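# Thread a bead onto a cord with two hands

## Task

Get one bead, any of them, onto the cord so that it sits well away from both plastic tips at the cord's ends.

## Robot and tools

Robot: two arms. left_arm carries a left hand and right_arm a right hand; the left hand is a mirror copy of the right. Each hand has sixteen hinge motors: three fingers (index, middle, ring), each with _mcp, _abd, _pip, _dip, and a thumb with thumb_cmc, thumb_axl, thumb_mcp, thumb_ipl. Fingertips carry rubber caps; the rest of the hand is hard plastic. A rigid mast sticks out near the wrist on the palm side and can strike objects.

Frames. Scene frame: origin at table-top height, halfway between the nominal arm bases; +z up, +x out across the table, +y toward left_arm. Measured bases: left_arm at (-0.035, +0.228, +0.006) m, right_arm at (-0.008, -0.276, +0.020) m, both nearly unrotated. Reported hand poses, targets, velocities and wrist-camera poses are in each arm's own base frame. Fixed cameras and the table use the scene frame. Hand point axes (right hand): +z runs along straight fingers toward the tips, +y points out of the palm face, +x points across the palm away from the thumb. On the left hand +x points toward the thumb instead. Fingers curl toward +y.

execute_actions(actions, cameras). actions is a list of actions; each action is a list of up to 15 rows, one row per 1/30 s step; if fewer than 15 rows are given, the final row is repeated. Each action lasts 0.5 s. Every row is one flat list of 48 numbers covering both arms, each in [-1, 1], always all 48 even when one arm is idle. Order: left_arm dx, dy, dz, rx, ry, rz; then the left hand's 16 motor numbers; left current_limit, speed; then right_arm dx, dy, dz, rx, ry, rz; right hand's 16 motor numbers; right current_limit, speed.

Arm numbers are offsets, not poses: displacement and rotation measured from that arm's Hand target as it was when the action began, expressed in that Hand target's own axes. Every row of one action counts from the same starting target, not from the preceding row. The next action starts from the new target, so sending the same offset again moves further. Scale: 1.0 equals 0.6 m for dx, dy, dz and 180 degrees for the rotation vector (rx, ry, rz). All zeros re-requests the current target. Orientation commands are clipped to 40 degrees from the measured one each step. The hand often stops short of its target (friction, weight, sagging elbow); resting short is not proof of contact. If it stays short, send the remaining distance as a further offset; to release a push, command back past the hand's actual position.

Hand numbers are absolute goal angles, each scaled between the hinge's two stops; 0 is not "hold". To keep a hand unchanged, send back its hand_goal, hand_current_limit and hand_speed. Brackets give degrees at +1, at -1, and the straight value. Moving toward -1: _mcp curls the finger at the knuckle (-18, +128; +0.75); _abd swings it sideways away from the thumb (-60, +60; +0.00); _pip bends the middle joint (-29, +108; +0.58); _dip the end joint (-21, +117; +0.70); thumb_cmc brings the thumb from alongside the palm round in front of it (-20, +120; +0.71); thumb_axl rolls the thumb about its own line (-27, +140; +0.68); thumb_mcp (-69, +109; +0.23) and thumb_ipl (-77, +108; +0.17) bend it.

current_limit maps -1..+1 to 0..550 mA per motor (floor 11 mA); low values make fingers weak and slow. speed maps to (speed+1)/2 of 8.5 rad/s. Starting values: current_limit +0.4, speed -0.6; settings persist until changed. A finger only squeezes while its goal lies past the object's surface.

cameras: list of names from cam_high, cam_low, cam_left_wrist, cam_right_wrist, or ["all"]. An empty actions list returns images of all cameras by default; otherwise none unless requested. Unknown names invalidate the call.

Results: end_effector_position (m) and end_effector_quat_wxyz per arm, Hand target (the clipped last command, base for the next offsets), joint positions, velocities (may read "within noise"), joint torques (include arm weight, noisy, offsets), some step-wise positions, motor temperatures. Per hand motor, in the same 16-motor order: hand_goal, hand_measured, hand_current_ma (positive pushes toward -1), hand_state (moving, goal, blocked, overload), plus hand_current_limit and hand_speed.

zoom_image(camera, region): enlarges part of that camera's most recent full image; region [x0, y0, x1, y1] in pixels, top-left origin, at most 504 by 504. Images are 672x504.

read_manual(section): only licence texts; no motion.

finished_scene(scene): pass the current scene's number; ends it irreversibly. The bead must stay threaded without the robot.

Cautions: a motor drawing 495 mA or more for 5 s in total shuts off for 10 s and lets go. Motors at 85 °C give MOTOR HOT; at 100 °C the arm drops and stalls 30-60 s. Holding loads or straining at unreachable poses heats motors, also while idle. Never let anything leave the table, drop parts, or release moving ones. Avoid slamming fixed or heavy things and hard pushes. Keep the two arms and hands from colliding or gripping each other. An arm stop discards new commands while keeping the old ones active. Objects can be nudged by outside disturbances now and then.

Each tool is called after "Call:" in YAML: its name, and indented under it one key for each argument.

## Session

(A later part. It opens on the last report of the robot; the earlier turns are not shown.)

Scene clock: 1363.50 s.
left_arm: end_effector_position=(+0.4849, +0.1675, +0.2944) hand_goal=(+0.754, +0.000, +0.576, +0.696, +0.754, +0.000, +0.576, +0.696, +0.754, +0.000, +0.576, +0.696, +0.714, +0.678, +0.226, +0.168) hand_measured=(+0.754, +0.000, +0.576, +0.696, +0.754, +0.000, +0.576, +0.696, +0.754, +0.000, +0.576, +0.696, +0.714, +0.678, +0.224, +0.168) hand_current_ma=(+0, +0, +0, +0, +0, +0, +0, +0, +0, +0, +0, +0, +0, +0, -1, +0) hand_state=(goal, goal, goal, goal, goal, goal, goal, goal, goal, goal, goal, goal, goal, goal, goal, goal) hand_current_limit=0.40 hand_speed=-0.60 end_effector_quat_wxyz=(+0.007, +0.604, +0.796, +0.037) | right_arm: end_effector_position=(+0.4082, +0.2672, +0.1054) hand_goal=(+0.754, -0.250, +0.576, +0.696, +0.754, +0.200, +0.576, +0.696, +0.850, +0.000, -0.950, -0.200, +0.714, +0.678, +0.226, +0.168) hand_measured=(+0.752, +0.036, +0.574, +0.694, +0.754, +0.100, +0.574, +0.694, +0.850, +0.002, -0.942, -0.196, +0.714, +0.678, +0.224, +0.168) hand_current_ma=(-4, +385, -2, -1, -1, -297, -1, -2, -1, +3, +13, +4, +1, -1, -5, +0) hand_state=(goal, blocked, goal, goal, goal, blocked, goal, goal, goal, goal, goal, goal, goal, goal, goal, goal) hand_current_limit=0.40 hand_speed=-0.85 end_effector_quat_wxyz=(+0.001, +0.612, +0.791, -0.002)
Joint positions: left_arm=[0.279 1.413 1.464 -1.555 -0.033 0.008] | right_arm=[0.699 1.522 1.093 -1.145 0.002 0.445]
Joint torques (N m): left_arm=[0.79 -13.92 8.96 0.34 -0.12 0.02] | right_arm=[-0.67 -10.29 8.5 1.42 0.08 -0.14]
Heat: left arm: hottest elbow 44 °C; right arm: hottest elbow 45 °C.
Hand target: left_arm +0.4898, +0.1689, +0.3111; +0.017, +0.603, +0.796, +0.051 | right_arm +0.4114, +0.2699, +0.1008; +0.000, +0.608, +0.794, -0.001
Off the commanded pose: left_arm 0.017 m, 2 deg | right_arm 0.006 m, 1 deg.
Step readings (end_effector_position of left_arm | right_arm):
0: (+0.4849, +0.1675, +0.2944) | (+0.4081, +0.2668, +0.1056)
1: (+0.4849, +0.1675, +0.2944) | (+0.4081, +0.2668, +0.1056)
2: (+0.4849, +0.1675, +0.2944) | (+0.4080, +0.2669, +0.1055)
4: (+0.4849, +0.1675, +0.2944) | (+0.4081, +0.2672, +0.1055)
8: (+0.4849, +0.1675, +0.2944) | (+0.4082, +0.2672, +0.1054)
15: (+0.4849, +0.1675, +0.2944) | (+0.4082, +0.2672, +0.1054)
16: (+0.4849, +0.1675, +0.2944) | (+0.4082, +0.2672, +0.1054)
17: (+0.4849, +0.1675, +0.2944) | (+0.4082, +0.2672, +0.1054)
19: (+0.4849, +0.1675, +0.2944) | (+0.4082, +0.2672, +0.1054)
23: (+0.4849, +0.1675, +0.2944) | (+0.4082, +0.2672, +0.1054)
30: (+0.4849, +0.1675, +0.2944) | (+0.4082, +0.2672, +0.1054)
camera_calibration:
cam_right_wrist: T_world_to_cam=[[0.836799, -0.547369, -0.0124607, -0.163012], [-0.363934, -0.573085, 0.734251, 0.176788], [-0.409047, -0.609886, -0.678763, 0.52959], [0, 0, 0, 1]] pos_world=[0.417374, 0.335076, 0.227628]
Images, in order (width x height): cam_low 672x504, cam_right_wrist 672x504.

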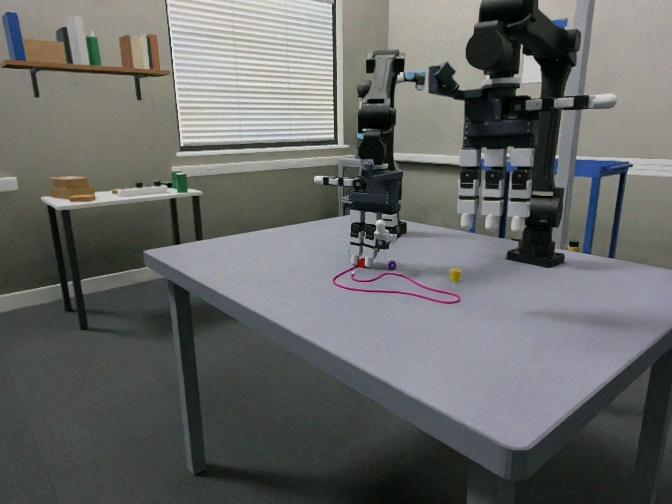

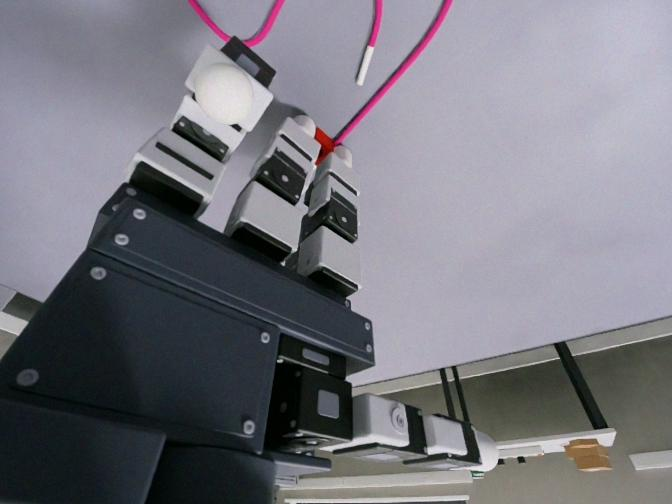

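Call:
execute_actions:
  actions:
    - [[0,0,0,0,0,0,0.754,0,0.576,0.696,0.754,0,0.576,0.696,0.754,0,0.576,0.696,0.714,0.678,0.226,0.168,0.4,-0.6,0,0,-0.02,0,0,0,0.754,-0.3,0.576,0.696,0.754,0.3,0.576,0.696,0.85,0,-0.95,-0.2,0.714,0.678,0.226,0.168,0.55,-0.85]]
    - [[0,0,0,0,0,0,0.754,0,0.576,0.696,0.754,0,0.576,0.696,0.754,0,0.576,0.696,0.714,0.678,0.226,0.168,0.4,-0.6,0,0,-0.04,0,0,0,0.754,-0.3,0.576,0.696,0.754,0.3,0.576,0.696,0.85,0,-0.95,-0.2,0.714,0.678,0.226,0.168,0.55,-0.85]]
    - [[0,0,0,0,0,0,0.754,0,0.576,0.696,0.754,0,0.576,0.696,0.754,0,0.576,0.696,0.714,0.678,0.226,0.168,0.4,-0.6,0,0,-0.04,0,0,0,0.754,-0.3,0.576,0.696,0.754,0.3,0.576,0.696,0.85,0,-0.95,-0.2,0.714,0.678,0.226,0.168,0.55,-0.85]]
  cameras: ["cam_low","cam_right_wrist"]

Call:
zoom_image:
  camera: "cam_low"
  region: [330, 220, 400, 280]

Call:
zoom_image:
  camera: "cam_right_wrist"
  region: [260, 80, 400, 190]

Scene clock: 1396.80 s.
left_arm: end_effector_position=(+0.4849, +0.1675, +0.2944) hand_goal=(+0.754, +0.000, +0.576, +0.696, +0.754, +0.000, +0.576, +0.696, +0.754, +0.000, +0.576, +0.696, +0.714, +0.678, +0.226, +0.168) hand_measured=(+0.754, +0.000, +0.576, +0.696, +0.754, +0.000, +0.576, +0.696, +0.754, +0.000, +0.576, +0.696, +0.714, +0.678, +0.224, +0.168) hand_current_ma=(+0, +0, +0, +0, +0, +0, +0, +0, +0, +0, +0, +0, +0, +0, -1, +0) hand_state=(goal, goal, goal, goal, goal, goal, goal, goal, goal, goal, goal, goal, goal, goal, goal, goal) hand_current_limit=0.40 hand_speed=-0.60 end_effector_quat_wxyz=(+0.007, +0.604, +0.796, +0.037) | right_arm: end_effector_position=(+0.3991, +0.2596, +0.1364) hand_goal=(+0.754, -0.300, +0.576, +0.696, +0.754, +0.300, +0.576, +0.696, +0.850, +0.000, -0.950, -0.200, +0.714, +0.678, +0.226, +0.168) hand_measured=(+0.748, +0.034, +0.574, +0.694, +0.754, +0.102, +0.576, +0.694, +0.850, +0.002, -0.942, -0.196, +0.714, +0.678, +0.224, +0.168) hand_current_ma=(-11, +426, -3, -1, +1, -426, +0, -2, -1, +3, +13, +4, +1, -1, -5, +0) hand_state=(goal, blocked, goal, goal, goal, blocked, goal, goal, goal, goal, goal, goal, goal, goal, goal, goal) hand_current_limit=0.55 hand_speed=-0.85 end_effector_quat_wxyz=(-0.004, +0.612, +0.791, -0.024)
Joint positions: left_arm=[0.279 1.413 1.464 -1.555 -0.033 0.008] | right_arm=[0.699 1.486 1.147 -1.28 0.002 0.445]
Joint torques (N m): left_arm=[0.79 -13.98 8.96 0.35 -0.12 0.02] | right_arm=[-0.67 -11.87 12.67 0.12 0.09 -0.13]
Heat: left arm: hottest elbow 44 °C; right arm: hottest elbow 45 °C.
Hand target: left_arm +0.4898, +0.1689, +0.3111; +0.017, +0.603, +0.796, +0.051 | right_arm +0.4114, +0.2699, +0.1608; +0.000, +0.609, +0.794, -0.001
Off the commanded pose: left_arm 0.017 m, 2 deg | right_arm 0.029 m, 3 deg.
Step readings (end_effector_position of left_arm | right_arm):
0: (+0.4849, +0.1675, +0.2944) | (+0.4082, +0.2672, +0.1054)
1: (+0.4849, +0.1675, +0.2944) | (+0.4082, +0.2672, +0.1054)
2: (+0.4849, +0.1675, +0.2944) | (+0.4082, +0.2672, +0.1054)
4: (+0.4849, +0.1675, +0.2944) | (+0.4082, +0.2672, +0.1054)
8: (+0.4849, +0.1675, +0.2944) | (+0.4078, +0.2669, +0.1052)
15: (+0.4849, +0.1675, +0.2944) | (+0.4071, +0.2663, +0.1050)
16: (+0.4849, +0.1675, +0.2944) | (+0.4070, +0.2662, +0.1050)
17: (+0.4849, +0.1675, +0.2944) | (+0.4059, +0.2654, +0.1046)
19: (+0.4849, +0.1675, +0.2944) | (+0.4022, +0.2622, +0.1034)
23: (+0.4849, +0.1675, +0.2944) | (+0.3968, +0.2577, +0.1026)
30: (+0.4849, +0.1675, +0.2944) | (+0.3968, +0.2577, +0.1076)
31: (+0.4849, +0.1675, +0.2944) | (+0.3970, +0.2578, +0.1081)
32: (+0.4849, +0.1675, +0.2944) | (+0.3968, +0.2577, +0.1094)
34: (+0.4849, +0.1675, +0.2944) | (+0.3960, +0.2570, +0.1133)
38: (+0.4849, +0.1675, +0.2944) | (+0.3971, +0.2579, +0.1255)
45: (+0.4849, +0.1675, +0.2944) | (+0.3995, +0.2600, +0.1365)
camera_calibration:
cam_right_wrist: T_world_to_cam=[[0.836156, -0.547911, -0.0252398, -0.15699], [-0.338564, -0.551786, 0.762172, 0.126941], [-0.43153, -0.62875, -0.646882, 0.55178], [0, 0, 0, 1]] pos_world=[0.412355, 0.330959, 0.256224]
Images, in order (width x height): cam_low 672x504, cam_right_wrist 672x504.

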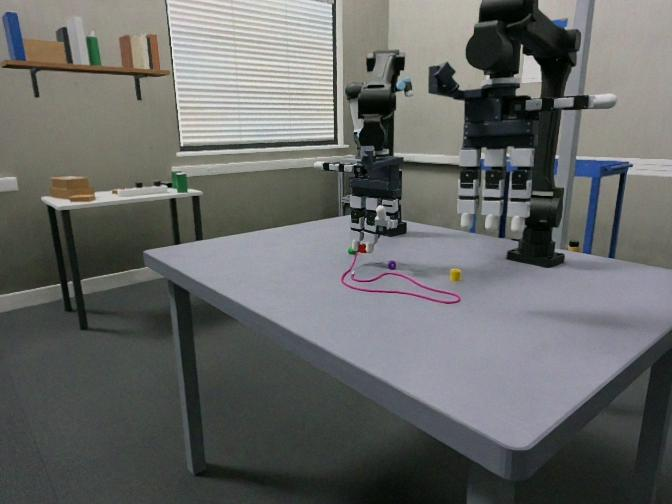

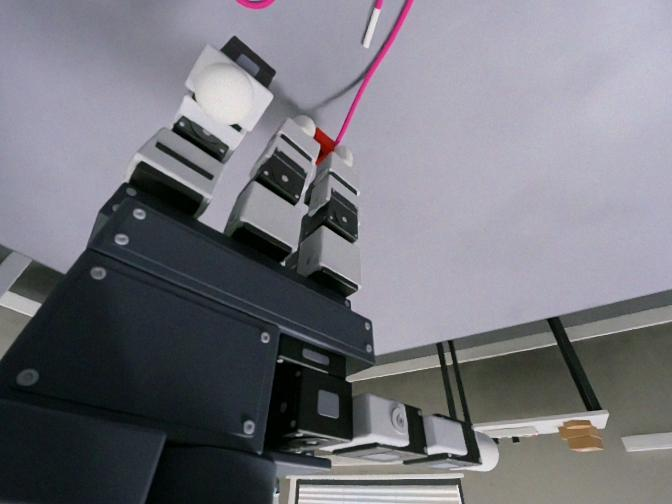

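Scaled by 7.200 from the camera's 672x504 image, which has a finer 960x720 frame.

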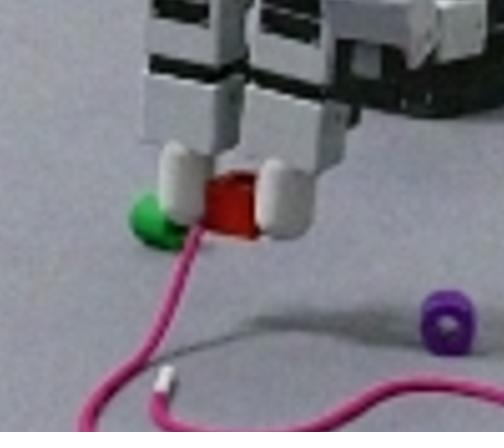

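Scaled by 3.600 from the camera's 672x504 image, which has a finer 960x720 frame.

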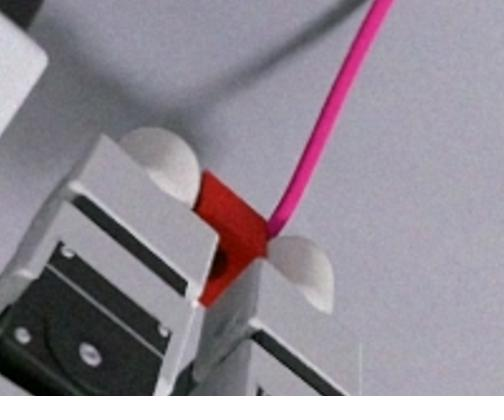

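Call:
execute_actions:
  actions:
    - [[0,0,0,0,0,0,0.754,0,0.576,0.696,0.754,0,0.576,0.696,0.754,0,0.576,0.696,0.714,0.678,0.226,0.168,0.4,-0.6,0,0,0.05,0,0,0,0.754,-0.3,0.576,0.696,0.754,0.3,0.576,0.696,0.85,0,-0.95,-0.2,0.714,0.678,0.226,0.168,0.55,-0.85]]
    - [[0,0,0,0,0,0,0.754,0,0.576,0.696,0.754,0,0.576,0.696,0.754,0,0.576,0.696,0.714,0.678,0.226,0.168,0.4,-0.6,0,0,0.045,0,0,0,0.754,-0.3,0.576,0.696,0.754,0.3,0.576,0.696,0.85,0,-0.95,-0.2,0.714,0.678,0.226,0.168,0.55,-0.85]]
    - [[0,0,0,0,0,0,0.754,0,0.576,0.696,0.754,0,0.576,0.696,0.754,0,0.576,0.696,0.714,0.678,0.226,0.168,0.4,-0.6,0,0,0,0,0,0,0.754,-0.3,0.576,0.696,0.754,0.3,0.576,0.696,0.85,0,-0.95,-0.2,0.714,0.678,0.226,0.168,0.55,-0.85]]
  cameras: ["cam_low","cam_right_wrist"]

Call:
zoom_image:
  camera: "cam_low"
  region: [330, 220, 400, 280]

Call:
zoom_image:
  camera: "cam_right_wrist"
  region: [260, 0, 460, 190]

Scene clock: 1544.80 s.
left_arm: end_effector_position=(+0.4849, +0.1675, +0.2944) hand_goal=(+0.754, +0.000, +0.576, +0.696, +0.754, +0.000, +0.576, +0.696, +0.754, +0.000, +0.576, +0.696, +0.714, +0.678, +0.226, +0.168) hand_measured=(+0.754, +0.000, +0.576, +0.696, +0.754, +0.000, +0.576, +0.696, +0.754, +0.000, +0.576, +0.696, +0.714, +0.678, +0.224, +0.168) hand_current_ma=(+0, +0, +0, +0, +0, +0, +0, +0, +0, +0, +0, +0, +0, +0, -1, +0) hand_state=(goal, goal, goal, goal, goal, goal, goal, goal, goal, goal, goal, goal, goal, goal, goal, goal) hand_current_limit=0.40 hand_speed=-0.60 end_effector_quat_wxyz=(+0.007, +0.604, +0.796, +0.037) | right_arm: end_effector_position=(+0.4059, +0.2654, +0.1038) hand_goal=(+0.754, -0.300, +0.576, +0.696, +0.754, +0.300, +0.576, +0.696, +0.850, +0.000, -0.950, -0.200, +0.714, +0.678, +0.226, +0.168) hand_measured=(+0.748, +0.034, +0.574, +0.694, +0.758, +0.104, +0.578, +0.696, +0.850, +0.002, -0.942, -0.196, +0.714, +0.678, +0.224, +0.168) hand_current_ma=(-10, +426, -3, -2, +7, -426, +2, +0, -1, +3, +13, +4, +1, -1, -6, +0) hand_state=(goal, blocked, goal, goal, goal, blocked, goal, goal, goal, goal, goal, goal, goal, goal, goal, goal) hand_current_limit=0.55 hand_speed=-0.85 end_effector_quat_wxyz=(-0.001, +0.612, +0.791, -0.009)
Joint positions: left_arm=[0.279 1.413 1.464 -1.555 -0.033 0.008] | right_arm=[0.699 1.524 1.093 -1.158 0.002 0.445]
Joint torques (N m): left_arm=[0.73 -13.92 8.95 0.35 -0.13 0.02] | right_arm=[-0.67 -10.75 8.79 1.59 0.09 -0.14]
Motor temperatures (°C): left_arm=[21 30 46 23 20 22] | right_arm=[21 26 61 21 23 23]
Heat: left arm: hottest elbow 46 °C; right arm: hottest elbow 61 °C.
Hand target: left_arm +0.4898, +0.1689, +0.3111; +0.017, +0.603, +0.796, +0.051 | right_arm +0.4114, +0.2699, +0.1038; +0.000, +0.608, +0.794, -0.001
Off the commanded pose: left_arm 0.017 m, 2 deg | right_arm 0.007 m, 1 deg.
Step readings (end_effector_position of left_arm | right_arm):
0: (+0.4849, +0.1675, +0.2944) | (+0.3991, +0.2596, +0.1364)
1: (+0.4849, +0.1675, +0.2944) | (+0.3991, +0.2596, +0.1364)
2: (+0.4849, +0.1675, +0.2944) | (+0.3992, +0.2597, +0.1365)
4: (+0.4849, +0.1675, +0.2944) | (+0.4013, +0.2615, +0.1371)
8: (+0.4849, +0.1675, +0.2944) | (+0.4070, +0.2663, +0.1386)
15: (+0.4849, +0.1675, +0.2944) | (+0.4076, +0.2668, +0.1356)
16: (+0.4849, +0.1675, +0.2944) | (+0.4074, +0.2667, +0.1348)
17: (+0.4849, +0.1675, +0.2944) | (+0.4077, +0.2669, +0.1333)
19: (+0.4849, +0.1675, +0.2944) | (+0.4084, +0.2675, +0.1287)
23: (+0.4849, +0.1675, +0.2944) | (+0.4066, +0.2659, +0.1129)
30: (+0.4849, +0.1675, +0.2944) | (+0.4059, +0.2654, +0.1038)
31: (+0.4849, +0.1675, +0.2944) | (+0.4059, +0.2654, +0.1038)
32: (+0.4849, +0.1675, +0.2944) | (+0.4059, +0.2654, +0.1038)
34: (+0.4849, +0.1675, +0.2944) | (+0.4059, +0.2654, +0.1038)
38: (+0.4849, +0.1675, +0.2944) | (+0.4059, +0.2654, +0.1038)
45: (+0.4849, +0.1675, +0.2944) | (+0.4059, +0.2654, +0.1038)
camera_calibration:
cam_right_wrist: T_world_to_cam=[[0.836852, -0.547175, -0.0166692, -0.161807], [-0.355491, -0.566341, 0.743562, 0.169874], [-0.416299, -0.616325, -0.66846, 0.530078], [0, 0, 0, 1]] pos_world=[0.416468, 0.334371, 0.225327]
Images, in order (width x height): cam_low 672x504, cam_right_wrist 672x504.

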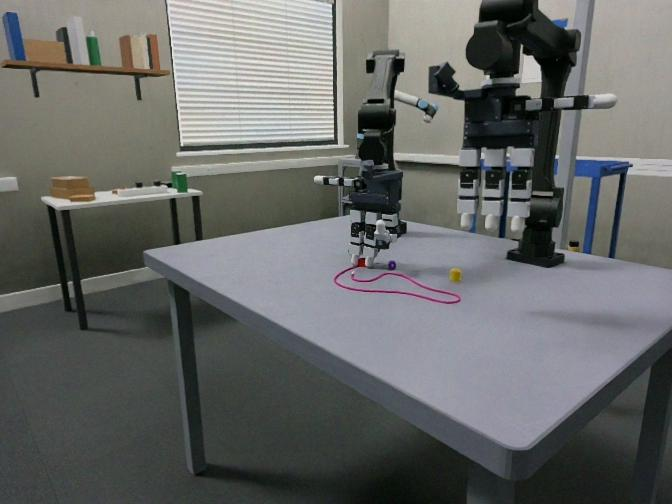

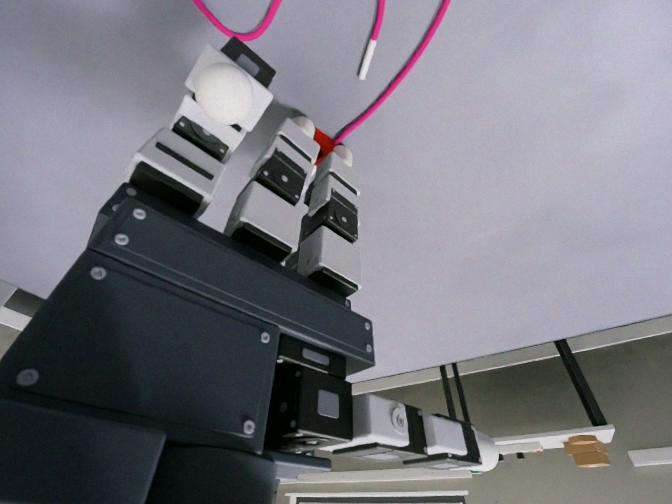

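Scaled by 7.200 from the camera's 672x504 image, which has a finer 960x720 frame.

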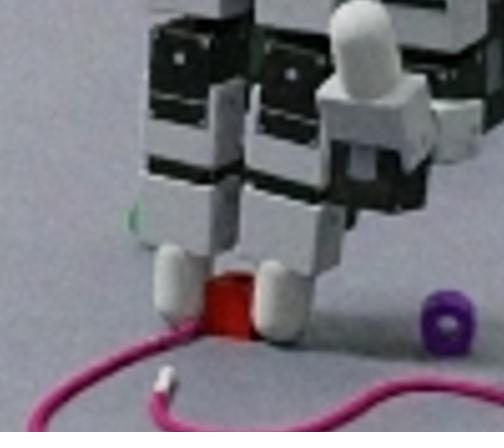

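Scaled by 2.520 from the camera's 672x504 image, which has a finer 960x720 frame.

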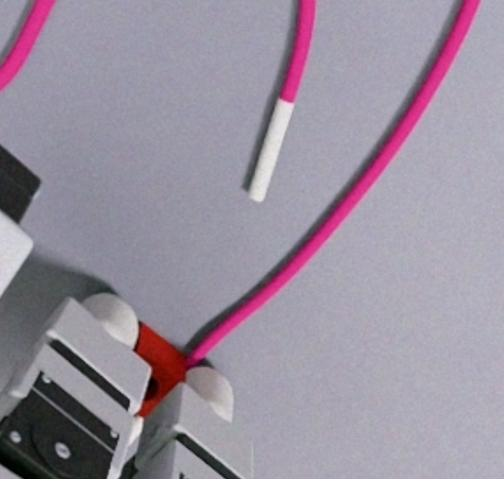

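Call:
execute_actions:
  actions:
    - [[0,0,0,0,0,0,0.754,0,0.576,0.696,0.754,0,0.576,0.696,0.754,0,0.576,0.696,0.714,0.678,0.226,0.168,0.4,-0.6,0,0,0,0,0,0,0.754,0.13,0.576,0.696,0.754,0.09,0.576,0.696,0.85,0,-0.95,-0.2,0.714,0.678,0.226,0.168,0.2,-0.8]]
    - [[0,0,0,0,0,0,0.754,0,0.576,0.696,0.754,0,0.576,0.696,0.754,0,0.576,0.696,0.714,0.678,0.226,0.168,0.4,-0.6,0,0,-0.02,0,0,0,0.754,0.13,0.576,0.696,0.754,0.09,0.576,0.696,0.85,0,-0.95,-0.2,0.714,0.678,0.226,0.168,0.2,-0.8]]
  cameras: ["cam_low","cam_right_wrist"]

Call:
zoom_image:
  camera: "cam_low"
  region: [330, 220, 400, 280]

Call:
zoom_image:
  camera: "cam_right_wrist"
  region: [260, 80, 400, 190]

Scene clock: 1584.37 s.
left_arm: end_effector_position=(+0.4849, +0.1675, +0.2944) hand_goal=(+0.754, +0.000, +0.576, +0.696, +0.754, +0.000, +0.576, +0.696, +0.754, +0.000, +0.576, +0.696, +0.714, +0.678, +0.226, +0.168) hand_measured=(+0.754, +0.000, +0.576, +0.696, +0.754, +0.000, +0.576, +0.696, +0.754, +0.000, +0.576, +0.696, +0.714, +0.678, +0.224, +0.168) hand_current_ma=(+0, +0, +0, +0, +0, +0, +0, +0, +0, +0, +0, +0, +0, +0, -1, +0) hand_state=(goal, goal, goal, goal, goal, goal, goal, goal, goal, goal, goal, goal, goal, goal, goal, goal) hand_current_limit=0.40 hand_speed=-0.60 end_effector_quat_wxyz=(+0.007, +0.604, +0.796, +0.037) | right_arm: end_effector_position=(+0.4056, +0.2651, +0.1037) hand_goal=(+0.754, +0.130, +0.576, +0.696, +0.754, +0.090, +0.576, +0.696, +0.850, +0.000, -0.950, -0.200, +0.714, +0.678, +0.226, +0.168) hand_measured=(+0.748, +0.126, +0.574, +0.694, +0.756, +0.094, +0.578, +0.696, +0.850, +0.002, -0.942, -0.196, +0.714, +0.678, +0.224, +0.168) hand_current_ma=(-10, -7, -3, -2, +2, +6, +2, +0, -1, +3, +13, +4, +1, -1, -6, +0) hand_state=(goal, goal, goal, goal, goal, goal, goal, goal, goal, goal, goal, goal, goal, goal, goal, goal) hand_current_limit=0.20 hand_speed=-0.80 end_effector_quat_wxyz=(-0.001, +0.612, +0.791, -0.010)
Joint positions: left_arm=[0.279 1.413 1.464 -1.555 -0.033 0.008] | right_arm=[0.699 1.524 1.093 -1.16 0.002 0.445]
Joint torques (N m): left_arm=[0.73 -13.92 8.96 0.34 -0.12 0.02] | right_arm=[-0.67 -11.81 10.36 0.17 0.08 -0.14]
Motor temperatures (°C): left_arm=[21 30 46 23 20 22] | right_arm=[21 27 50 21 23 23]
Heat: left arm: hottest elbow 46 °C; right arm: hottest elbow 50 °C.
Hand target: left_arm +0.4898, +0.1689, +0.3111; +0.017, +0.603, +0.796, +0.051 | right_arm +0.4115, +0.2699, +0.1158; +0.000, +0.608, +0.794, -0.001
Off the commanded pose: left_arm 0.017 m, 2 deg | right_arm 0.014 m, 1 deg.
Step readings (end_effector_position of left_arm | right_arm):
0: (+0.4849, +0.1675, +0.2944) | (+0.4059, +0.2654, +0.1038)
1: (+0.4849, +0.1675, +0.2944) | (+0.4059, +0.2654, +0.1038)
2: (+0.4849, +0.1675, +0.2944) | (+0.4059, +0.2654, +0.1038)
4: (+0.4849, +0.1675, +0.2944) | (+0.4059, +0.2654, +0.1038)
8: (+0.4849, +0.1675, +0.2944) | (+0.4060, +0.2654, +0.1038)
15: (+0.4849, +0.1675, +0.2944) | (+0.4060, +0.2654, +0.1038)
16: (+0.4849, +0.1675, +0.2944) | (+0.4060, +0.2654, +0.1038)
17: (+0.4849, +0.1675, +0.2944) | (+0.4060, +0.2654, +0.1038)
19: (+0.4849, +0.1675, +0.2944) | (+0.4060, +0.2654, +0.1038)
23: (+0.4849, +0.1675, +0.2944) | (+0.4058, +0.2653, +0.1038)
30: (+0.4849, +0.1675, +0.2944) | (+0.4056, +0.2651, +0.1037)
camera_calibration:
cam_right_wrist: T_world_to_cam=[[0.836826, -0.5472, -0.0171721, -0.161565], [-0.354598, -0.565646, 0.744517, 0.169075], [-0.417113, -0.616942, -0.667383, 0.530101], [0, 0, 0, 1]] pos_world=[0.416267, 0.33427, 0.225126]
Images, in order (width x height): cam_low 672x504, cam_right_wrist 672x504.

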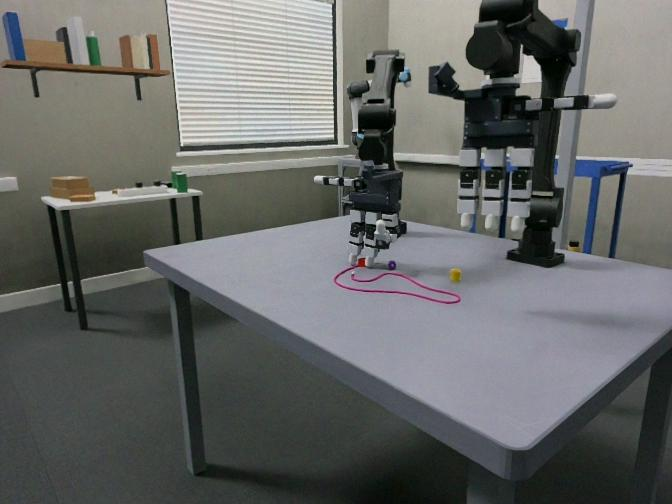

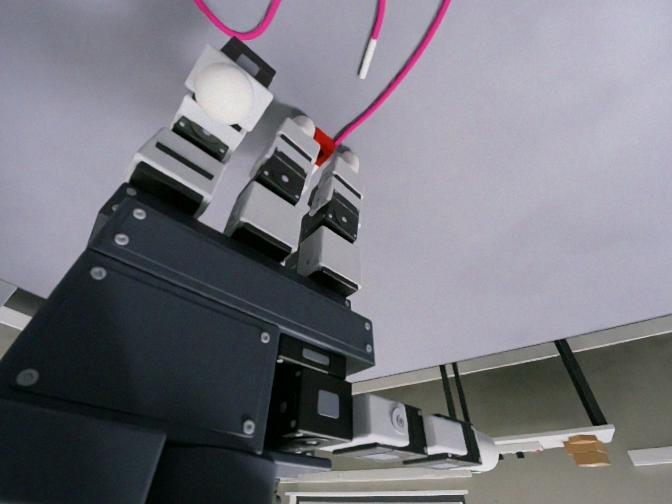

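Scaled by 7.200 from the camera's 672x504 image, which has a finer 960x720 frame.

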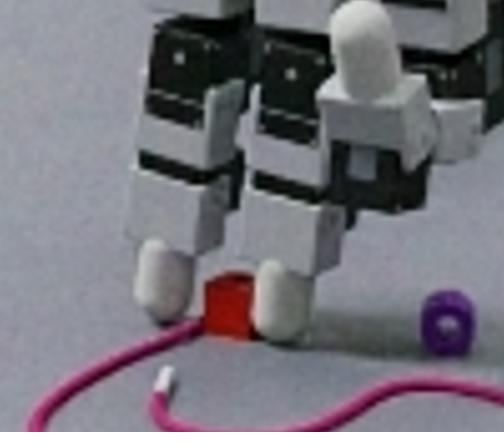

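Scaled by 3.600 from the camera's 672x504 image, which has a finer 960x720 frame.

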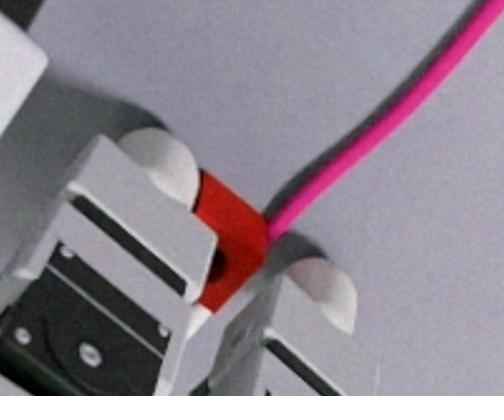

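Call:
execute_actions:
  actions:
    - [[0,0,0,0,0,0,0.754,0,0.576,0.696,0.754,0,0.576,0.696,0.754,0,0.576,0.696,0.714,0.678,0.226,0.168,0.4,-0.6,0,0.008,-0.018,0,0,0,0.754,0.13,0.576,0.696,0.754,0.09,0.576,0.696,0.85,0,-0.95,-0.2,0.714,0.678,0.226,0.168,0.2,-0.8]]
  cameras: ["cam_right_wrist"]

Scene clock: 1590.83 s.
left_arm: end_effector_position=(+0.4849, +0.1675, +0.2944) hand_goal=(+0.754, +0.000, +0.576, +0.696, +0.754, +0.000, +0.576, +0.696, +0.754, +0.000, +0.576, +0.696, +0.714, +0.678, +0.226, +0.168) hand_measured=(+0.754, +0.000, +0.576, +0.696, +0.754, +0.000, +0.576, +0.696, +0.754, +0.000, +0.576, +0.696, +0.714, +0.678, +0.224, +0.168) hand_current_ma=(+0, +0, +0, +0, +0, +0, +0, +0, +0, +0, +0, +0, +0, +0, -1, +0) hand_state=(goal, goal, goal, goal, goal, goal, goal, goal, goal, goal, goal, goal, goal, goal, goal, goal) hand_current_limit=0.40 hand_speed=-0.60 end_effector_quat_wxyz=(+0.007, +0.604, +0.796, +0.037) | right_arm: end_effector_position=(+0.4001, +0.2609, +0.1024) hand_goal=(+0.754, +0.130, +0.576, +0.696, +0.754, +0.090, +0.576, +0.696, +0.850, +0.000, -0.950, -0.200, +0.714, +0.678, +0.226, +0.168) hand_measured=(+0.748, +0.126, +0.574, +0.694, +0.748, +0.086, +0.574, +0.696, +0.850, +0.002, -0.942, -0.196, +0.714, +0.678, +0.224, +0.168) hand_current_ma=(-10, -6, -3, -2, -13, -4, -3, -1, -1, +3, +13, +4, +1, -1, -6, +0) hand_state=(goal, goal, goal, goal, goal, goal, goal, goal, goal, goal, goal, goal, goal, goal, goal, goal) hand_current_limit=0.20 hand_speed=-0.80 end_effector_quat_wxyz=(-0.004, +0.610, +0.792, -0.024)
Joint positions: left_arm=[0.279 1.413 1.464 -1.555 -0.033 0.008] | right_arm=[0.699 1.524 1.094 -1.19 0.002 0.441]
Joint torques (N m): left_arm=[0.73 -13.92 8.96 0.35 -0.12 0.02] | right_arm=[-1.14 -11.93 12.56 0.09 0.1 -0.14]
Heat: left arm: hottest elbow 46 °C; right arm: hottest elbow 49 °C.
Hand target: left_arm +0.4898, +0.1689, +0.3111; +0.017, +0.603, +0.796, +0.051 | right_arm +0.4160, +0.2711, +0.1265; +0.000, +0.609, +0.793, -0.001
Off the commanded pose: left_arm 0.017 m, 2 deg | right_arm 0.031 m, 3 deg.
Step readings (end_effector_position of left_arm | right_arm):
0: (+0.4849, +0.1675, +0.2944) | (+0.4056, +0.2651, +0.1037)
1: (+0.4849, +0.1675, +0.2944) | (+0.4056, +0.2651, +0.1037)
2: (+0.4849, +0.1675, +0.2944) | (+0.4051, +0.2647, +0.1036)
4: (+0.4849, +0.1675, +0.2944) | (+0.4040, +0.2639, +0.1035)
8: (+0.4849, +0.1675, +0.2944) | (+0.4013, +0.2617, +0.1027)
15: (+0.4849, +0.1675, +0.2944) | (+0.4002, +0.2609, +0.1024)
camera_calibration:
cam_right_wrist: T_world_to_cam=[[0.838417, -0.54442, -0.0257589, -0.159867], [-0.335497, -0.552764, 0.762819, 0.152791], [-0.429533, -0.630919, -0.646099, 0.530713], [0, 0, 0, 1]] pos_world=[0.413255, 0.33226, 0.222223]
Images, in order (width x height): cam_right_wrist 672x504.

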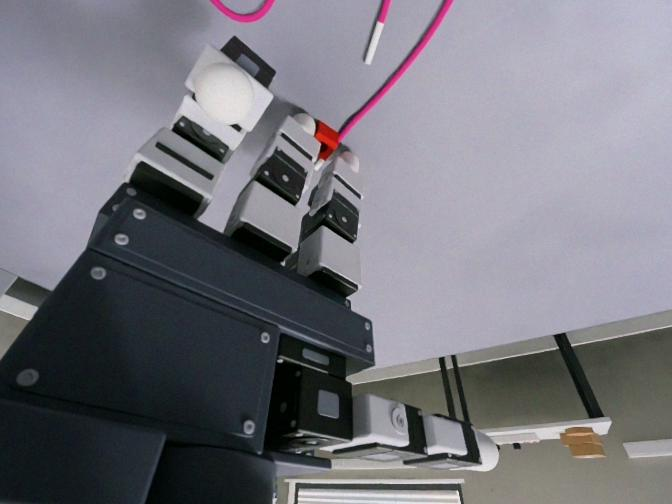

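Call:
execute_actions:
  actions:
    - [[0,0,0,0,0,0,0.754,0,0.576,0.696,0.754,0,0.576,0.696,0.754,0,0.576,0.696,0.714,0.678,0.226,0.168,0.4,-0.6,0,-0.008,-0.02,0,0,0,0.754,0.13,0.576,0.696,0.754,0.09,0.576,0.696,0.85,0,-0.95,-0.2,0.714,0.678,0.226,0.168,0.2,-0.8]]
  cameras: ["cam_right_wrist"]

Scene clock: 1597.77 s.
left_arm: end_effector_position=(+0.4849, +0.1675, +0.2944) hand_goal=(+0.754, +0.000, +0.576, +0.696, +0.754, +0.000, +0.576, +0.696, +0.754, +0.000, +0.576, +0.696, +0.714, +0.678, +0.226, +0.168) hand_measured=(+0.754, +0.000, +0.576, +0.696, +0.754, +0.000, +0.576, +0.696, +0.754, +0.000, +0.576, +0.696, +0.714, +0.678, +0.224, +0.168) hand_current_ma=(+0, +0, +0, +0, +0, +0, +0, +0, +0, +0, +0, +0, +0, +0, -1, +0) hand_state=(goal, goal, goal, goal, goal, goal, goal, goal, goal, goal, goal, goal, goal, goal, goal, goal) hand_current_limit=0.40 hand_speed=-0.60 end_effector_quat_wxyz=(+0.007, +0.604, +0.796, +0.037) | right_arm: end_effector_position=(+0.3976, +0.2587, +0.1111) hand_goal=(+0.754, +0.130, +0.576, +0.696, +0.754, +0.090, +0.576, +0.696, +0.850, +0.000, -0.950, -0.200, +0.714, +0.678, +0.226, +0.168) hand_measured=(+0.748, +0.126, +0.574, +0.694, +0.748, +0.086, +0.574, +0.696, +0.850, +0.002, -0.942, -0.196, +0.714, +0.678, +0.224, +0.168) hand_current_ma=(-10, -6, -3, -2, -12, -4, -3, -1, -1, +3, +13, +4, +1, -1, -6, +0) hand_state=(goal, goal, goal, goal, goal, goal, goal, goal, goal, goal, goal, goal, goal, goal, goal, goal) hand_current_limit=0.20 hand_speed=-0.80 end_effector_quat_wxyz=(-0.005, +0.610, +0.792, -0.027)
Joint positions: left_arm=[0.279 1.413 1.464 -1.555 -0.033 0.008] | right_arm=[0.699 1.51 1.104 -1.221 0.002 0.441]
Joint torques (N m): left_arm=[0.79 -13.92 8.95 0.35 -0.13 0.02] | right_arm=[-0.79 -12.45 12.52 0.18 0.09 -0.11]
Heat: left arm: hottest elbow 46 °C; right arm: hottest elbow 50 °C.
Hand target: left_arm +0.4898, +0.1689, +0.3111; +0.017, +0.603, +0.796, +0.051 | right_arm +0.4114, +0.2699, +0.1386; +0.000, +0.608, +0.794, -0.001
Off the commanded pose: left_arm 0.017 m, 2 deg | right_arm 0.033 m, 3 deg.
Step readings (end_effector_position of left_arm | right_arm):
0: (+0.4849, +0.1675, +0.2944) | (+0.4001, +0.2609, +0.1024)
1: (+0.4849, +0.1675, +0.2944) | (+0.4001, +0.2608, +0.1024)
2: (+0.4849, +0.1675, +0.2944) | (+0.3997, +0.2605, +0.1025)
4: (+0.4849, +0.1675, +0.2944) | (+0.3987, +0.2597, +0.1031)
8: (+0.4849, +0.1675, +0.2944) | (+0.3971, +0.2583, +0.1061)
15: (+0.4849, +0.1675, +0.2944) | (+0.3976, +0.2587, +0.1110)
camera_calibration:
cam_right_wrist: T_world_to_cam=[[0.83852, -0.544161, -0.0278123, -0.1585], [-0.331199, -0.549559, 0.767002, 0.14111], [-0.432657, -0.633935, -0.641042, 0.535321], [0, 0, 0, 1]] pos_world=[0.411252, 0.330657, 0.230523]
Images, in order (width x height): cam_right_wrist 672x504.

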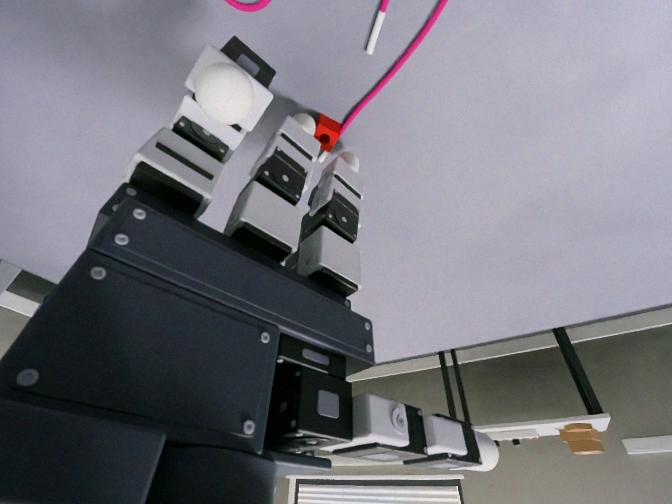

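Call:
execute_actions:
  actions:
    - [[0,0,0,0,0,0,0.754,0,0.576,0.696,0.754,0,0.576,0.696,0.754,0,0.576,0.696,0.714,0.678,0.226,0.168,0.4,-0.6,0,-0.003,-0.035,0,0,0,0.754,0.13,0.576,0.696,0.754,0.086,0.576,0.696,0.85,0,-0.95,-0.2,0.714,0.678,0.226,0.168,0.2,-0.8]]
    - [[0,0,0,0,0,0,0.754,0,0.576,0.696,0.754,0,0.576,0.696,0.754,0,0.576,0.696,0.714,0.678,0.226,0.168,0.4,-0.6,0,0,0.08,0,0,0,0.754,0.13,0.576,0.696,0.754,0.08,0.576,0.696,0.85,0,-0.95,-0.2,0.714,0.678,0.226,0.168,0.2,-0.8]]
  cameras: ["cam_right_wrist"]

Scene clock: 1610.20 s.
left_arm: end_effector_position=(+0.4849, +0.1675, +0.2944) hand_goal=(+0.754, +0.000, +0.576, +0.696, +0.754, +0.000, +0.576, +0.696, +0.754, +0.000, +0.576, +0.696, +0.714, +0.678, +0.226, +0.168) hand_measured=(+0.754, +0.000, +0.576, +0.696, +0.754, +0.000, +0.576, +0.696, +0.754, +0.000, +0.576, +0.696, +0.714, +0.678, +0.224, +0.168) hand_current_ma=(+0, +0, +0, +0, +0, +0, +0, +0, +0, +0, +0, +0, +0, +0, -1, +0) hand_state=(goal, goal, goal, goal, goal, goal, goal, goal, goal, goal, goal, goal, goal, goal, goal, goal) hand_current_limit=0.40 hand_speed=-0.60 end_effector_quat_wxyz=(+0.007, +0.604, +0.796, +0.037) | right_arm: end_effector_position=(+0.4053, +0.2652, +0.1113) hand_goal=(+0.754, +0.130, +0.576, +0.696, +0.754, +0.080, +0.576, +0.696, +0.850, +0.000, -0.950, -0.200, +0.714, +0.678, +0.226, +0.168) hand_measured=(+0.750, +0.126, +0.574, +0.694, +0.750, +0.084, +0.574, +0.696, +0.850, +0.002, -0.942, -0.196, +0.714, +0.678, +0.224, +0.168) hand_current_ma=(-5, -6, -3, -2, -6, +3, -3, -1, -1, +3, +13, +4, +1, -1, -6, +0) hand_state=(goal, goal, goal, goal, goal, goal, goal, goal, goal, goal, goal, goal, goal, goal, goal, goal) hand_current_limit=0.20 hand_speed=-0.80 end_effector_quat_wxyz=(-0.001, +0.610, +0.792, -0.008)
Joint positions: left_arm=[0.279 1.413 1.464 -1.555 -0.033 0.008] | right_arm=[0.699 1.512 1.101 -1.175 0.002 0.441]
Joint torques (N m): left_arm=[0.73 -13.92 8.95 0.35 -0.12 0.02] | right_arm=[-0.56 -10.81 8.85 1.42 0.08 -0.09]
Heat: left arm: hottest elbow 46 °C; right arm: hottest elbow 50 °C.
Hand target: left_arm +0.4898, +0.1689, +0.3111; +0.017, +0.603, +0.796, +0.051 | right_arm +0.4096, +0.2694, +0.1116; +0.000, +0.608, +0.794, -0.001
Off the commanded pose: left_arm 0.017 m, 2 deg | right_arm 0.006 m, 1 deg.
Step readings (end_effector_position of left_arm | right_arm):
0: (+0.4849, +0.1675, +0.2944) | (+0.3976, +0.2587, +0.1111)
1: (+0.4849, +0.1675, +0.2944) | (+0.3975, +0.2587, +0.1112)
2: (+0.4849, +0.1675, +0.2944) | (+0.3969, +0.2582, +0.1117)
4: (+0.4849, +0.1675, +0.2944) | (+0.3957, +0.2572, +0.1140)
8: (+0.4849, +0.1675, +0.2944) | (+0.3959, +0.2573, +0.1244)
15: (+0.4849, +0.1675, +0.2944) | (+0.3981, +0.2592, +0.1349)
16: (+0.4849, +0.1675, +0.2944) | (+0.3981, +0.2592, +0.1349)
17: (+0.4849, +0.1675, +0.2944) | (+0.3988, +0.2597, +0.1351)
19: (+0.4849, +0.1675, +0.2944) | (+0.4025, +0.2629, +0.1348)
23: (+0.4849, +0.1675, +0.2944) | (+0.4070, +0.2666, +0.1273)
30: (+0.4849, +0.1675, +0.2944) | (+0.4047, +0.2647, +0.1113)
camera_calibration:
cam_right_wrist: T_world_to_cam=[[0.839176, -0.543624, -0.0159829, -0.163152], [-0.354563, -0.56914, 0.741866, 0.164573], [-0.412393, -0.616889, -0.670358, 0.533484], [0, 0, 0, 1]] pos_world=[0.415269, 0.334072, 0.232927]
Images, in order (width x height): cam_right_wrist 672x504.

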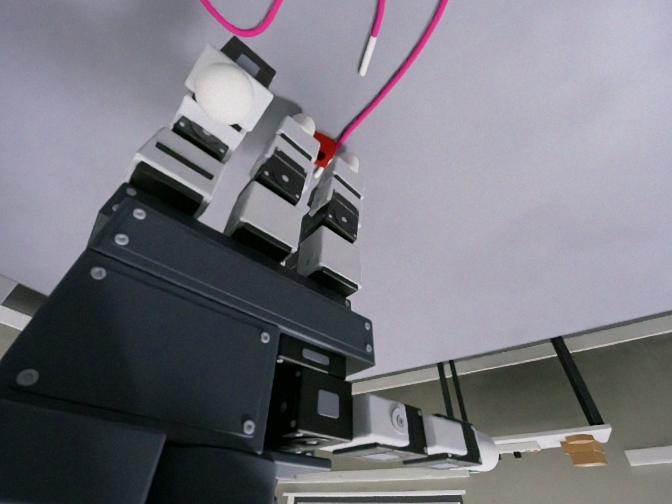

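Call:
execute_actions:
  actions:
    - [[0,0,0,0,0,0,0.754,0,0.576,0.696,0.754,0,0.576,0.696,0.754,0,0.576,0.696,0.714,0.678,0.226,0.168,0.4,-0.6,0,0,0,0,0,0,0.754,-0.2,0.576,0.696,0.754,0.2,0.576,0.696,0.85,0,-0.95,-0.2,0.714,0.678,0.226,0.168,0.2,-0.8]]
    - [[0,0,0,0,0,0,0.754,0,0.576,0.696,0.754,0,0.576,0.696,0.754,0,0.576,0.696,0.714,0.678,0.226,0.168,0.4,-0.6,0,0,0,0,0,0,0.754,-0.2,0.576,0.696,0.754,0.2,0.576,0.696,0.85,0,-0.95,-0.2,0.714,0.678,0.226,0.168,0.2,-0.8]]
    - [[0,0,0,0,0,0,0.754,0,0.576,0.696,0.754,0,0.576,0.696,0.754,0,0.576,0.696,0.714,0.678,0.226,0.168,0.4,-0.6,0,0,-0.05,0,0,0,0.754,-0.2,0.576,0.696,0.754,0.2,0.576,0.696,0.85,0,-0.95,-0.2,0.714,0.678,0.226,0.168,0.2,-0.8]]
    - [[0,0,0,0,0,0,0.754,0,0.576,0.696,0.754,0,0.576,0.696,0.754,0,0.576,0.696,0.714,0.678,0.226,0.168,0.4,-0.6,0.0077,0.0683,0,0,0,-0.02,0.754,-0.2,0.576,0.696,0.754,0.2,0.576,0.696,0.85,0,-0.95,-0.2,0.714,0.678,0.226,0.168,0.2,-0.8]]
  cameras: ["cam_right_wrist","cam_low"]

Call:
zoom_image:
  camera: "cam_low"
  region: [330, 220, 400, 280]

Call:
zoom_image:
  camera: "cam_right_wrist"
  region: [260, 80, 400, 190]

Scene clock: 1629.10 s.
left_arm: end_effector_position=(+0.4849, +0.1675, +0.2944) hand_goal=(+0.754, +0.000, +0.576, +0.696, +0.754, +0.000, +0.576, +0.696, +0.754, +0.000, +0.576, +0.696, +0.714, +0.678, +0.226, +0.168) hand_measured=(+0.754, +0.000, +0.576, +0.696, +0.754, +0.000, +0.576, +0.696, +0.754, +0.000, +0.576, +0.696, +0.714, +0.678, +0.224, +0.168) hand_current_ma=(+0, +0, +0, +0, +0, +0, +0, +0, +0, +0, +0, +0, +0, +0, -1, +0) hand_state=(goal, goal, goal, goal, goal, goal, goal, goal, goal, goal, goal, goal, goal, goal, goal, goal) hand_current_limit=0.40 hand_speed=-0.60 end_effector_quat_wxyz=(+0.007, +0.604, +0.796, +0.037) | right_arm: end_effector_position=(+0.4319, +0.2788, +0.1262) hand_goal=(+0.754, -0.200, +0.576, +0.696, +0.754, +0.200, +0.576, +0.696, +0.850, +0.000, -0.950, -0.200, +0.714, +0.678, +0.226, +0.168) hand_measured=(+0.752, +0.064, +0.574, +0.694, +0.750, +0.138, +0.574, +0.696, +0.850, +0.002, -0.942, -0.196, +0.714, +0.678, +0.224, +0.168) hand_current_ma=(-4, +330, -3, -2, -5, -163, -3, -1, -1, +3, +13, +4, +1, -1, -6, +0) hand_state=(goal, blocked, goal, goal, goal, blocked, goal, goal, goal, goal, goal, goal, goal, goal, goal, goal) hand_current_limit=0.20 hand_speed=-0.80 end_effector_quat_wxyz=(-0.003, +0.583, +0.812, -0.014)
Joint positions: left_arm=[0.279 1.413 1.464 -1.555 -0.033 0.008] | right_arm=[0.673 1.568 1.21 -1.241 0.003 0.347]
Joint torques (N m): left_arm=[0.73 -13.92 8.96 0.35 -0.12 0.02] | right_arm=[-1.55 -11.52 12.72 0.14 0.06 -0.12]
Heat: left arm: hottest elbow 46 °C; right arm: hottest elbow 50 °C.
Hand target: left_arm +0.4898, +0.1689, +0.3111; +0.017, +0.603, +0.796, +0.051 | right_arm +0.4480, +0.2846, +0.1416; +0.000, +0.583, +0.812, -0.001
Off the commanded pose: left_arm 0.017 m, 2 deg | right_arm 0.023 m, 1 deg.
Step readings (end_effector_position of left_arm | right_arm):
0: (+0.4849, +0.1675, +0.2944) | (+0.4053, +0.2652, +0.1113)
1: (+0.4849, +0.1675, +0.2944) | (+0.4053, +0.2652, +0.1113)
2: (+0.4849, +0.1675, +0.2944) | (+0.4053, +0.2652, +0.1113)
4: (+0.4849, +0.1675, +0.2944) | (+0.4053, +0.2652, +0.1113)
8: (+0.4849, +0.1675, +0.2944) | (+0.4053, +0.2652, +0.1113)
15: (+0.4849, +0.1675, +0.2944) | (+0.4053, +0.2652, +0.1113)
16: (+0.4849, +0.1675, +0.2944) | (+0.4053, +0.2652, +0.1113)
17: (+0.4849, +0.1675, +0.2944) | (+0.4053, +0.2652, +0.1113)
19: (+0.4849, +0.1675, +0.2944) | (+0.4053, +0.2652, +0.1113)
23: (+0.4849, +0.1675, +0.2944) | (+0.4053, +0.2652, +0.1113)
30: (+0.4849, +0.1675, +0.2944) | (+0.4053, +0.2652, +0.1113)
31: (+0.4849, +0.1675, +0.2944) | (+0.4053, +0.2652, +0.1113)
32: (+0.4849, +0.1675, +0.2944) | (+0.4052, +0.2652, +0.1113)
34: (+0.4849, +0.1675, +0.2944) | (+0.4030, +0.2633, +0.1106)
38: (+0.4849, +0.1675, +0.2944) | (+0.3976, +0.2587, +0.1093)
45: (+0.4849, +0.1675, +0.2944) | (+0.3953, +0.2568, +0.1112)
46: (+0.4849, +0.1675, +0.2944) | (+0.3957, +0.2572, +0.1120)
47: (+0.4849, +0.1675, +0.2944) | (+0.3964, +0.2582, +0.1132)
49: (+0.4849, +0.1675, +0.2944) | (+0.4030, +0.2621, +0.1183)
53: (+0.4849, +0.1675, +0.2944) | (+0.4228, +0.2757, +0.1307)
60: (+0.4849, +0.1675, +0.2944) | (+0.4323, +0.2784, +0.1294)
camera_calibration:
cam_right_wrist: T_world_to_cam=[[0.87393, -0.485577, -0.0214864, -0.208371], [-0.307343, -0.586314, 0.749518, 0.154129], [-0.376546, -0.648422, -0.661636, 0.555026], [0, 0, 0, 1]] pos_world=[0.438465, 0.34908, 0.247225]
Images, in order (width x height): cam_low 672x504, cam_right_wrist 672x504.

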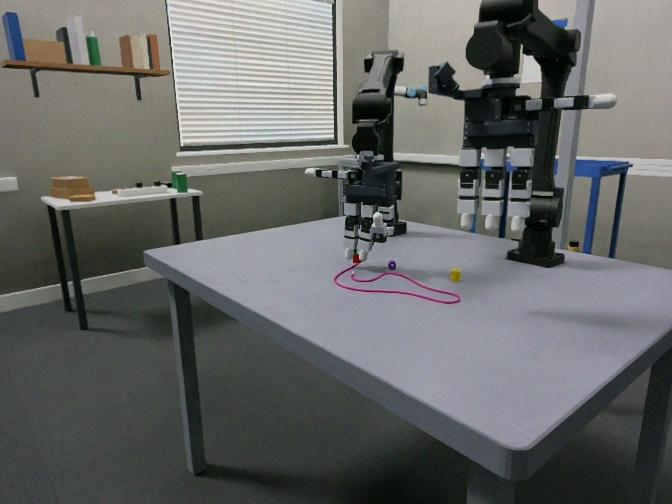

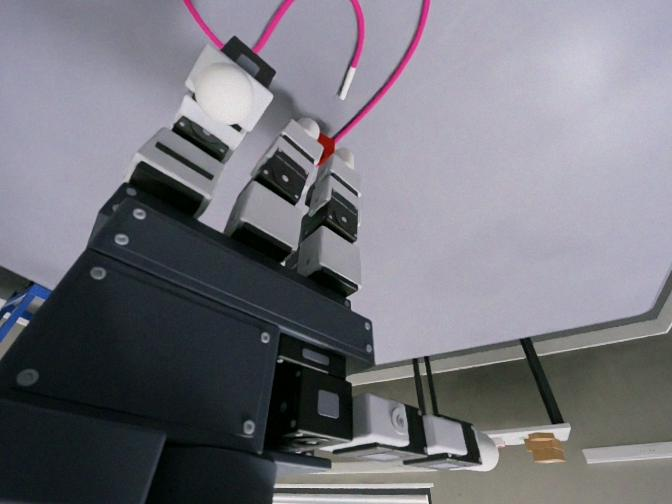

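Scaled by 7.200 from the camera's 672x504 image, which has a finer 960x720 frame.

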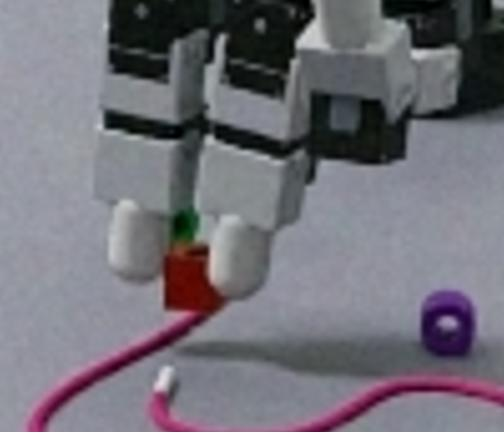

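Scaled by 3.600 from the camera's 672x504 image, which has a finer 960x720 frame.

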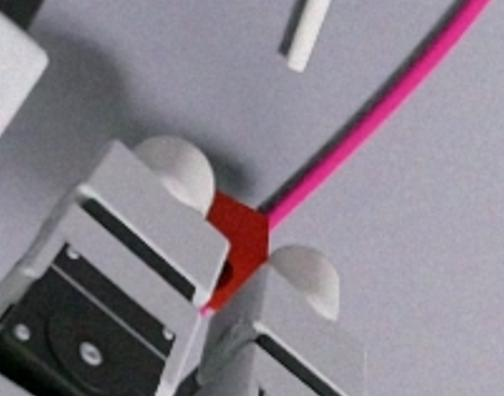

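Call:
execute_actions:
  actions:
    - [[0,0,0,0,0,0,0.754,0,0.576,0.696,0.754,0,0.576,0.696,0.754,0,0.576,0.696,0.714,0.678,0.226,0.168,0.4,-0.6,0.0027,0.002,0.032,0,0,0,0.754,-0.2,0.576,0.696,0.754,0.2,0.576,0.696,0.85,0,-0.95,-0.2,0.714,0.678,0.226,0.168,0.2,-0.8]]
  cameras: ["cam_right_wrist","cam_low"]

Call:
zoom_image:
  camera: "cam_low"
  region: [330, 220, 400, 280]

Call:
zoom_image:
  camera: "cam_right_wrist"
  region: [260, 80, 400, 190]

Scene clock: 1654.37 s.
left_arm: end_effector_position=(+0.4849, +0.1675, +0.2944) hand_goal=(+0.754, +0.000, +0.576, +0.696, +0.754, +0.000, +0.576, +0.696, +0.754, +0.000, +0.576, +0.696, +0.714, +0.678, +0.226, +0.168) hand_measured=(+0.754, +0.000, +0.576, +0.696, +0.754, +0.000, +0.576, +0.696, +0.754, +0.000, +0.576, +0.696, +0.714, +0.678, +0.224, +0.168) hand_current_ma=(+0, +0, +0, +0, +0, +0, +0, +0, +0, +0, +0, +0, +0, +0, -1, +0) hand_state=(goal, goal, goal, goal, goal, goal, goal, goal, goal, goal, goal, goal, goal, goal, goal, goal) hand_current_limit=0.40 hand_speed=-0.60 end_effector_quat_wxyz=(+0.007, +0.604, +0.796, +0.037) | right_arm: end_effector_position=(+0.4358, +0.2820, +0.1161) hand_goal=(+0.754, -0.200, +0.576, +0.696, +0.754, +0.200, +0.576, +0.696, +0.850, +0.000, -0.950, -0.200, +0.714, +0.678, +0.226, +0.168) hand_measured=(+0.752, +0.064, +0.574, +0.694, +0.750, +0.138, +0.574, +0.696, +0.850, +0.002, -0.942, -0.196, +0.714, +0.678, +0.224, +0.168) hand_current_ma=(-4, +330, -3, -2, -5, -163, -3, -1, -1, +3, +13, +4, +1, -1, -6, +0) hand_state=(goal, blocked, goal, goal, goal, blocked, goal, goal, goal, goal, goal, goal, goal, goal, goal, goal) hand_current_limit=0.20 hand_speed=-0.80 end_effector_quat_wxyz=(-0.003, +0.583, +0.813, -0.015)
Joint positions: left_arm=[0.279 1.413 1.464 -1.555 -0.033 0.008] | right_arm=[0.673 1.591 1.21 -1.22 0.003 0.347]
Joint torques (N m): left_arm=[0.79 -13.98 8.95 0.35 -0.12 0.02] | right_arm=[-1.38 -11.93 10.45 1.36 0.05 -0.13]
Motor temperatures (°C): left_arm=[21 30 46 23 20 22] | right_arm=[21 29 55 21 23 23]
Heat: left arm: hottest elbow 46 °C; right arm: hottest elbow 55 °C.
Hand target: left_arm +0.4898, +0.1689, +0.3111; +0.017, +0.603, +0.796, +0.051 | right_arm +0.4486, +0.2865, +0.1223; +0.000, +0.583, +0.812, -0.001
Off the commanded pose: left_arm 0.017 m, 2 deg | right_arm 0.015 m, 2 deg.
Step readings (end_effector_position of left_arm | right_arm):
0: (+0.4849, +0.1675, +0.2944) | (+0.4319, +0.2789, +0.1262)
1: (+0.4849, +0.1675, +0.2944) | (+0.4319, +0.2789, +0.1262)
2: (+0.4849, +0.1675, +0.2944) | (+0.4319, +0.2789, +0.1261)
4: (+0.4849, +0.1675, +0.2944) | (+0.4322, +0.2792, +0.1249)
8: (+0.4849, +0.1675, +0.2944) | (+0.4347, +0.2811, +0.1205)
15: (+0.4849, +0.1675, +0.2944) | (+0.4358, +0.2820, +0.1161)
camera_calibration:
cam_right_wrist: T_world_to_cam=[[0.874257, -0.484947, -0.0223997, -0.210584], [-0.30554, -0.585506, 0.750885, 0.16359], [-0.377255, -0.649622, -0.660053, 0.552349], [0, 0, 0, 1]] pos_world=[0.442464, 0.352479, 0.237025]
Images, in order (width x height): cam_low 672x504, cam_right_wrist 672x504.

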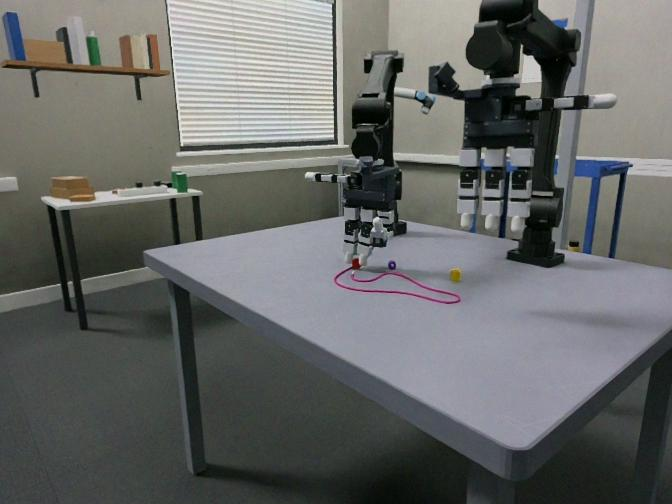

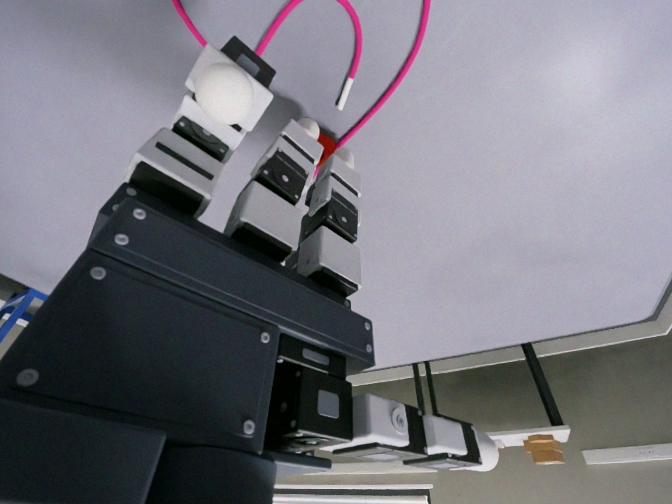

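Scaled by 7.200 from the camera's 672x504 image, which has a finer 960x720 frame.

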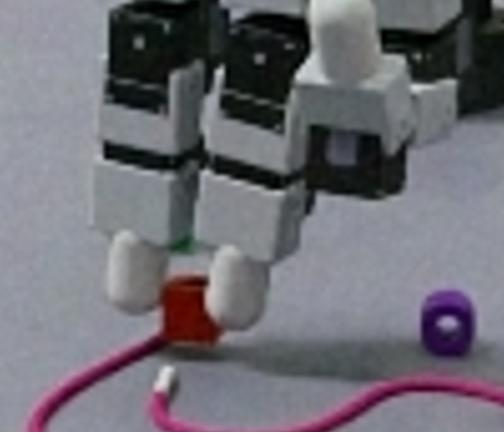

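Scaled by 3.600 from the camera's 672x504 image, which has a finer 960x720 frame.

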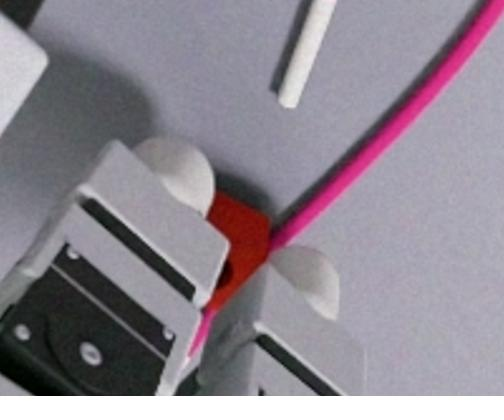

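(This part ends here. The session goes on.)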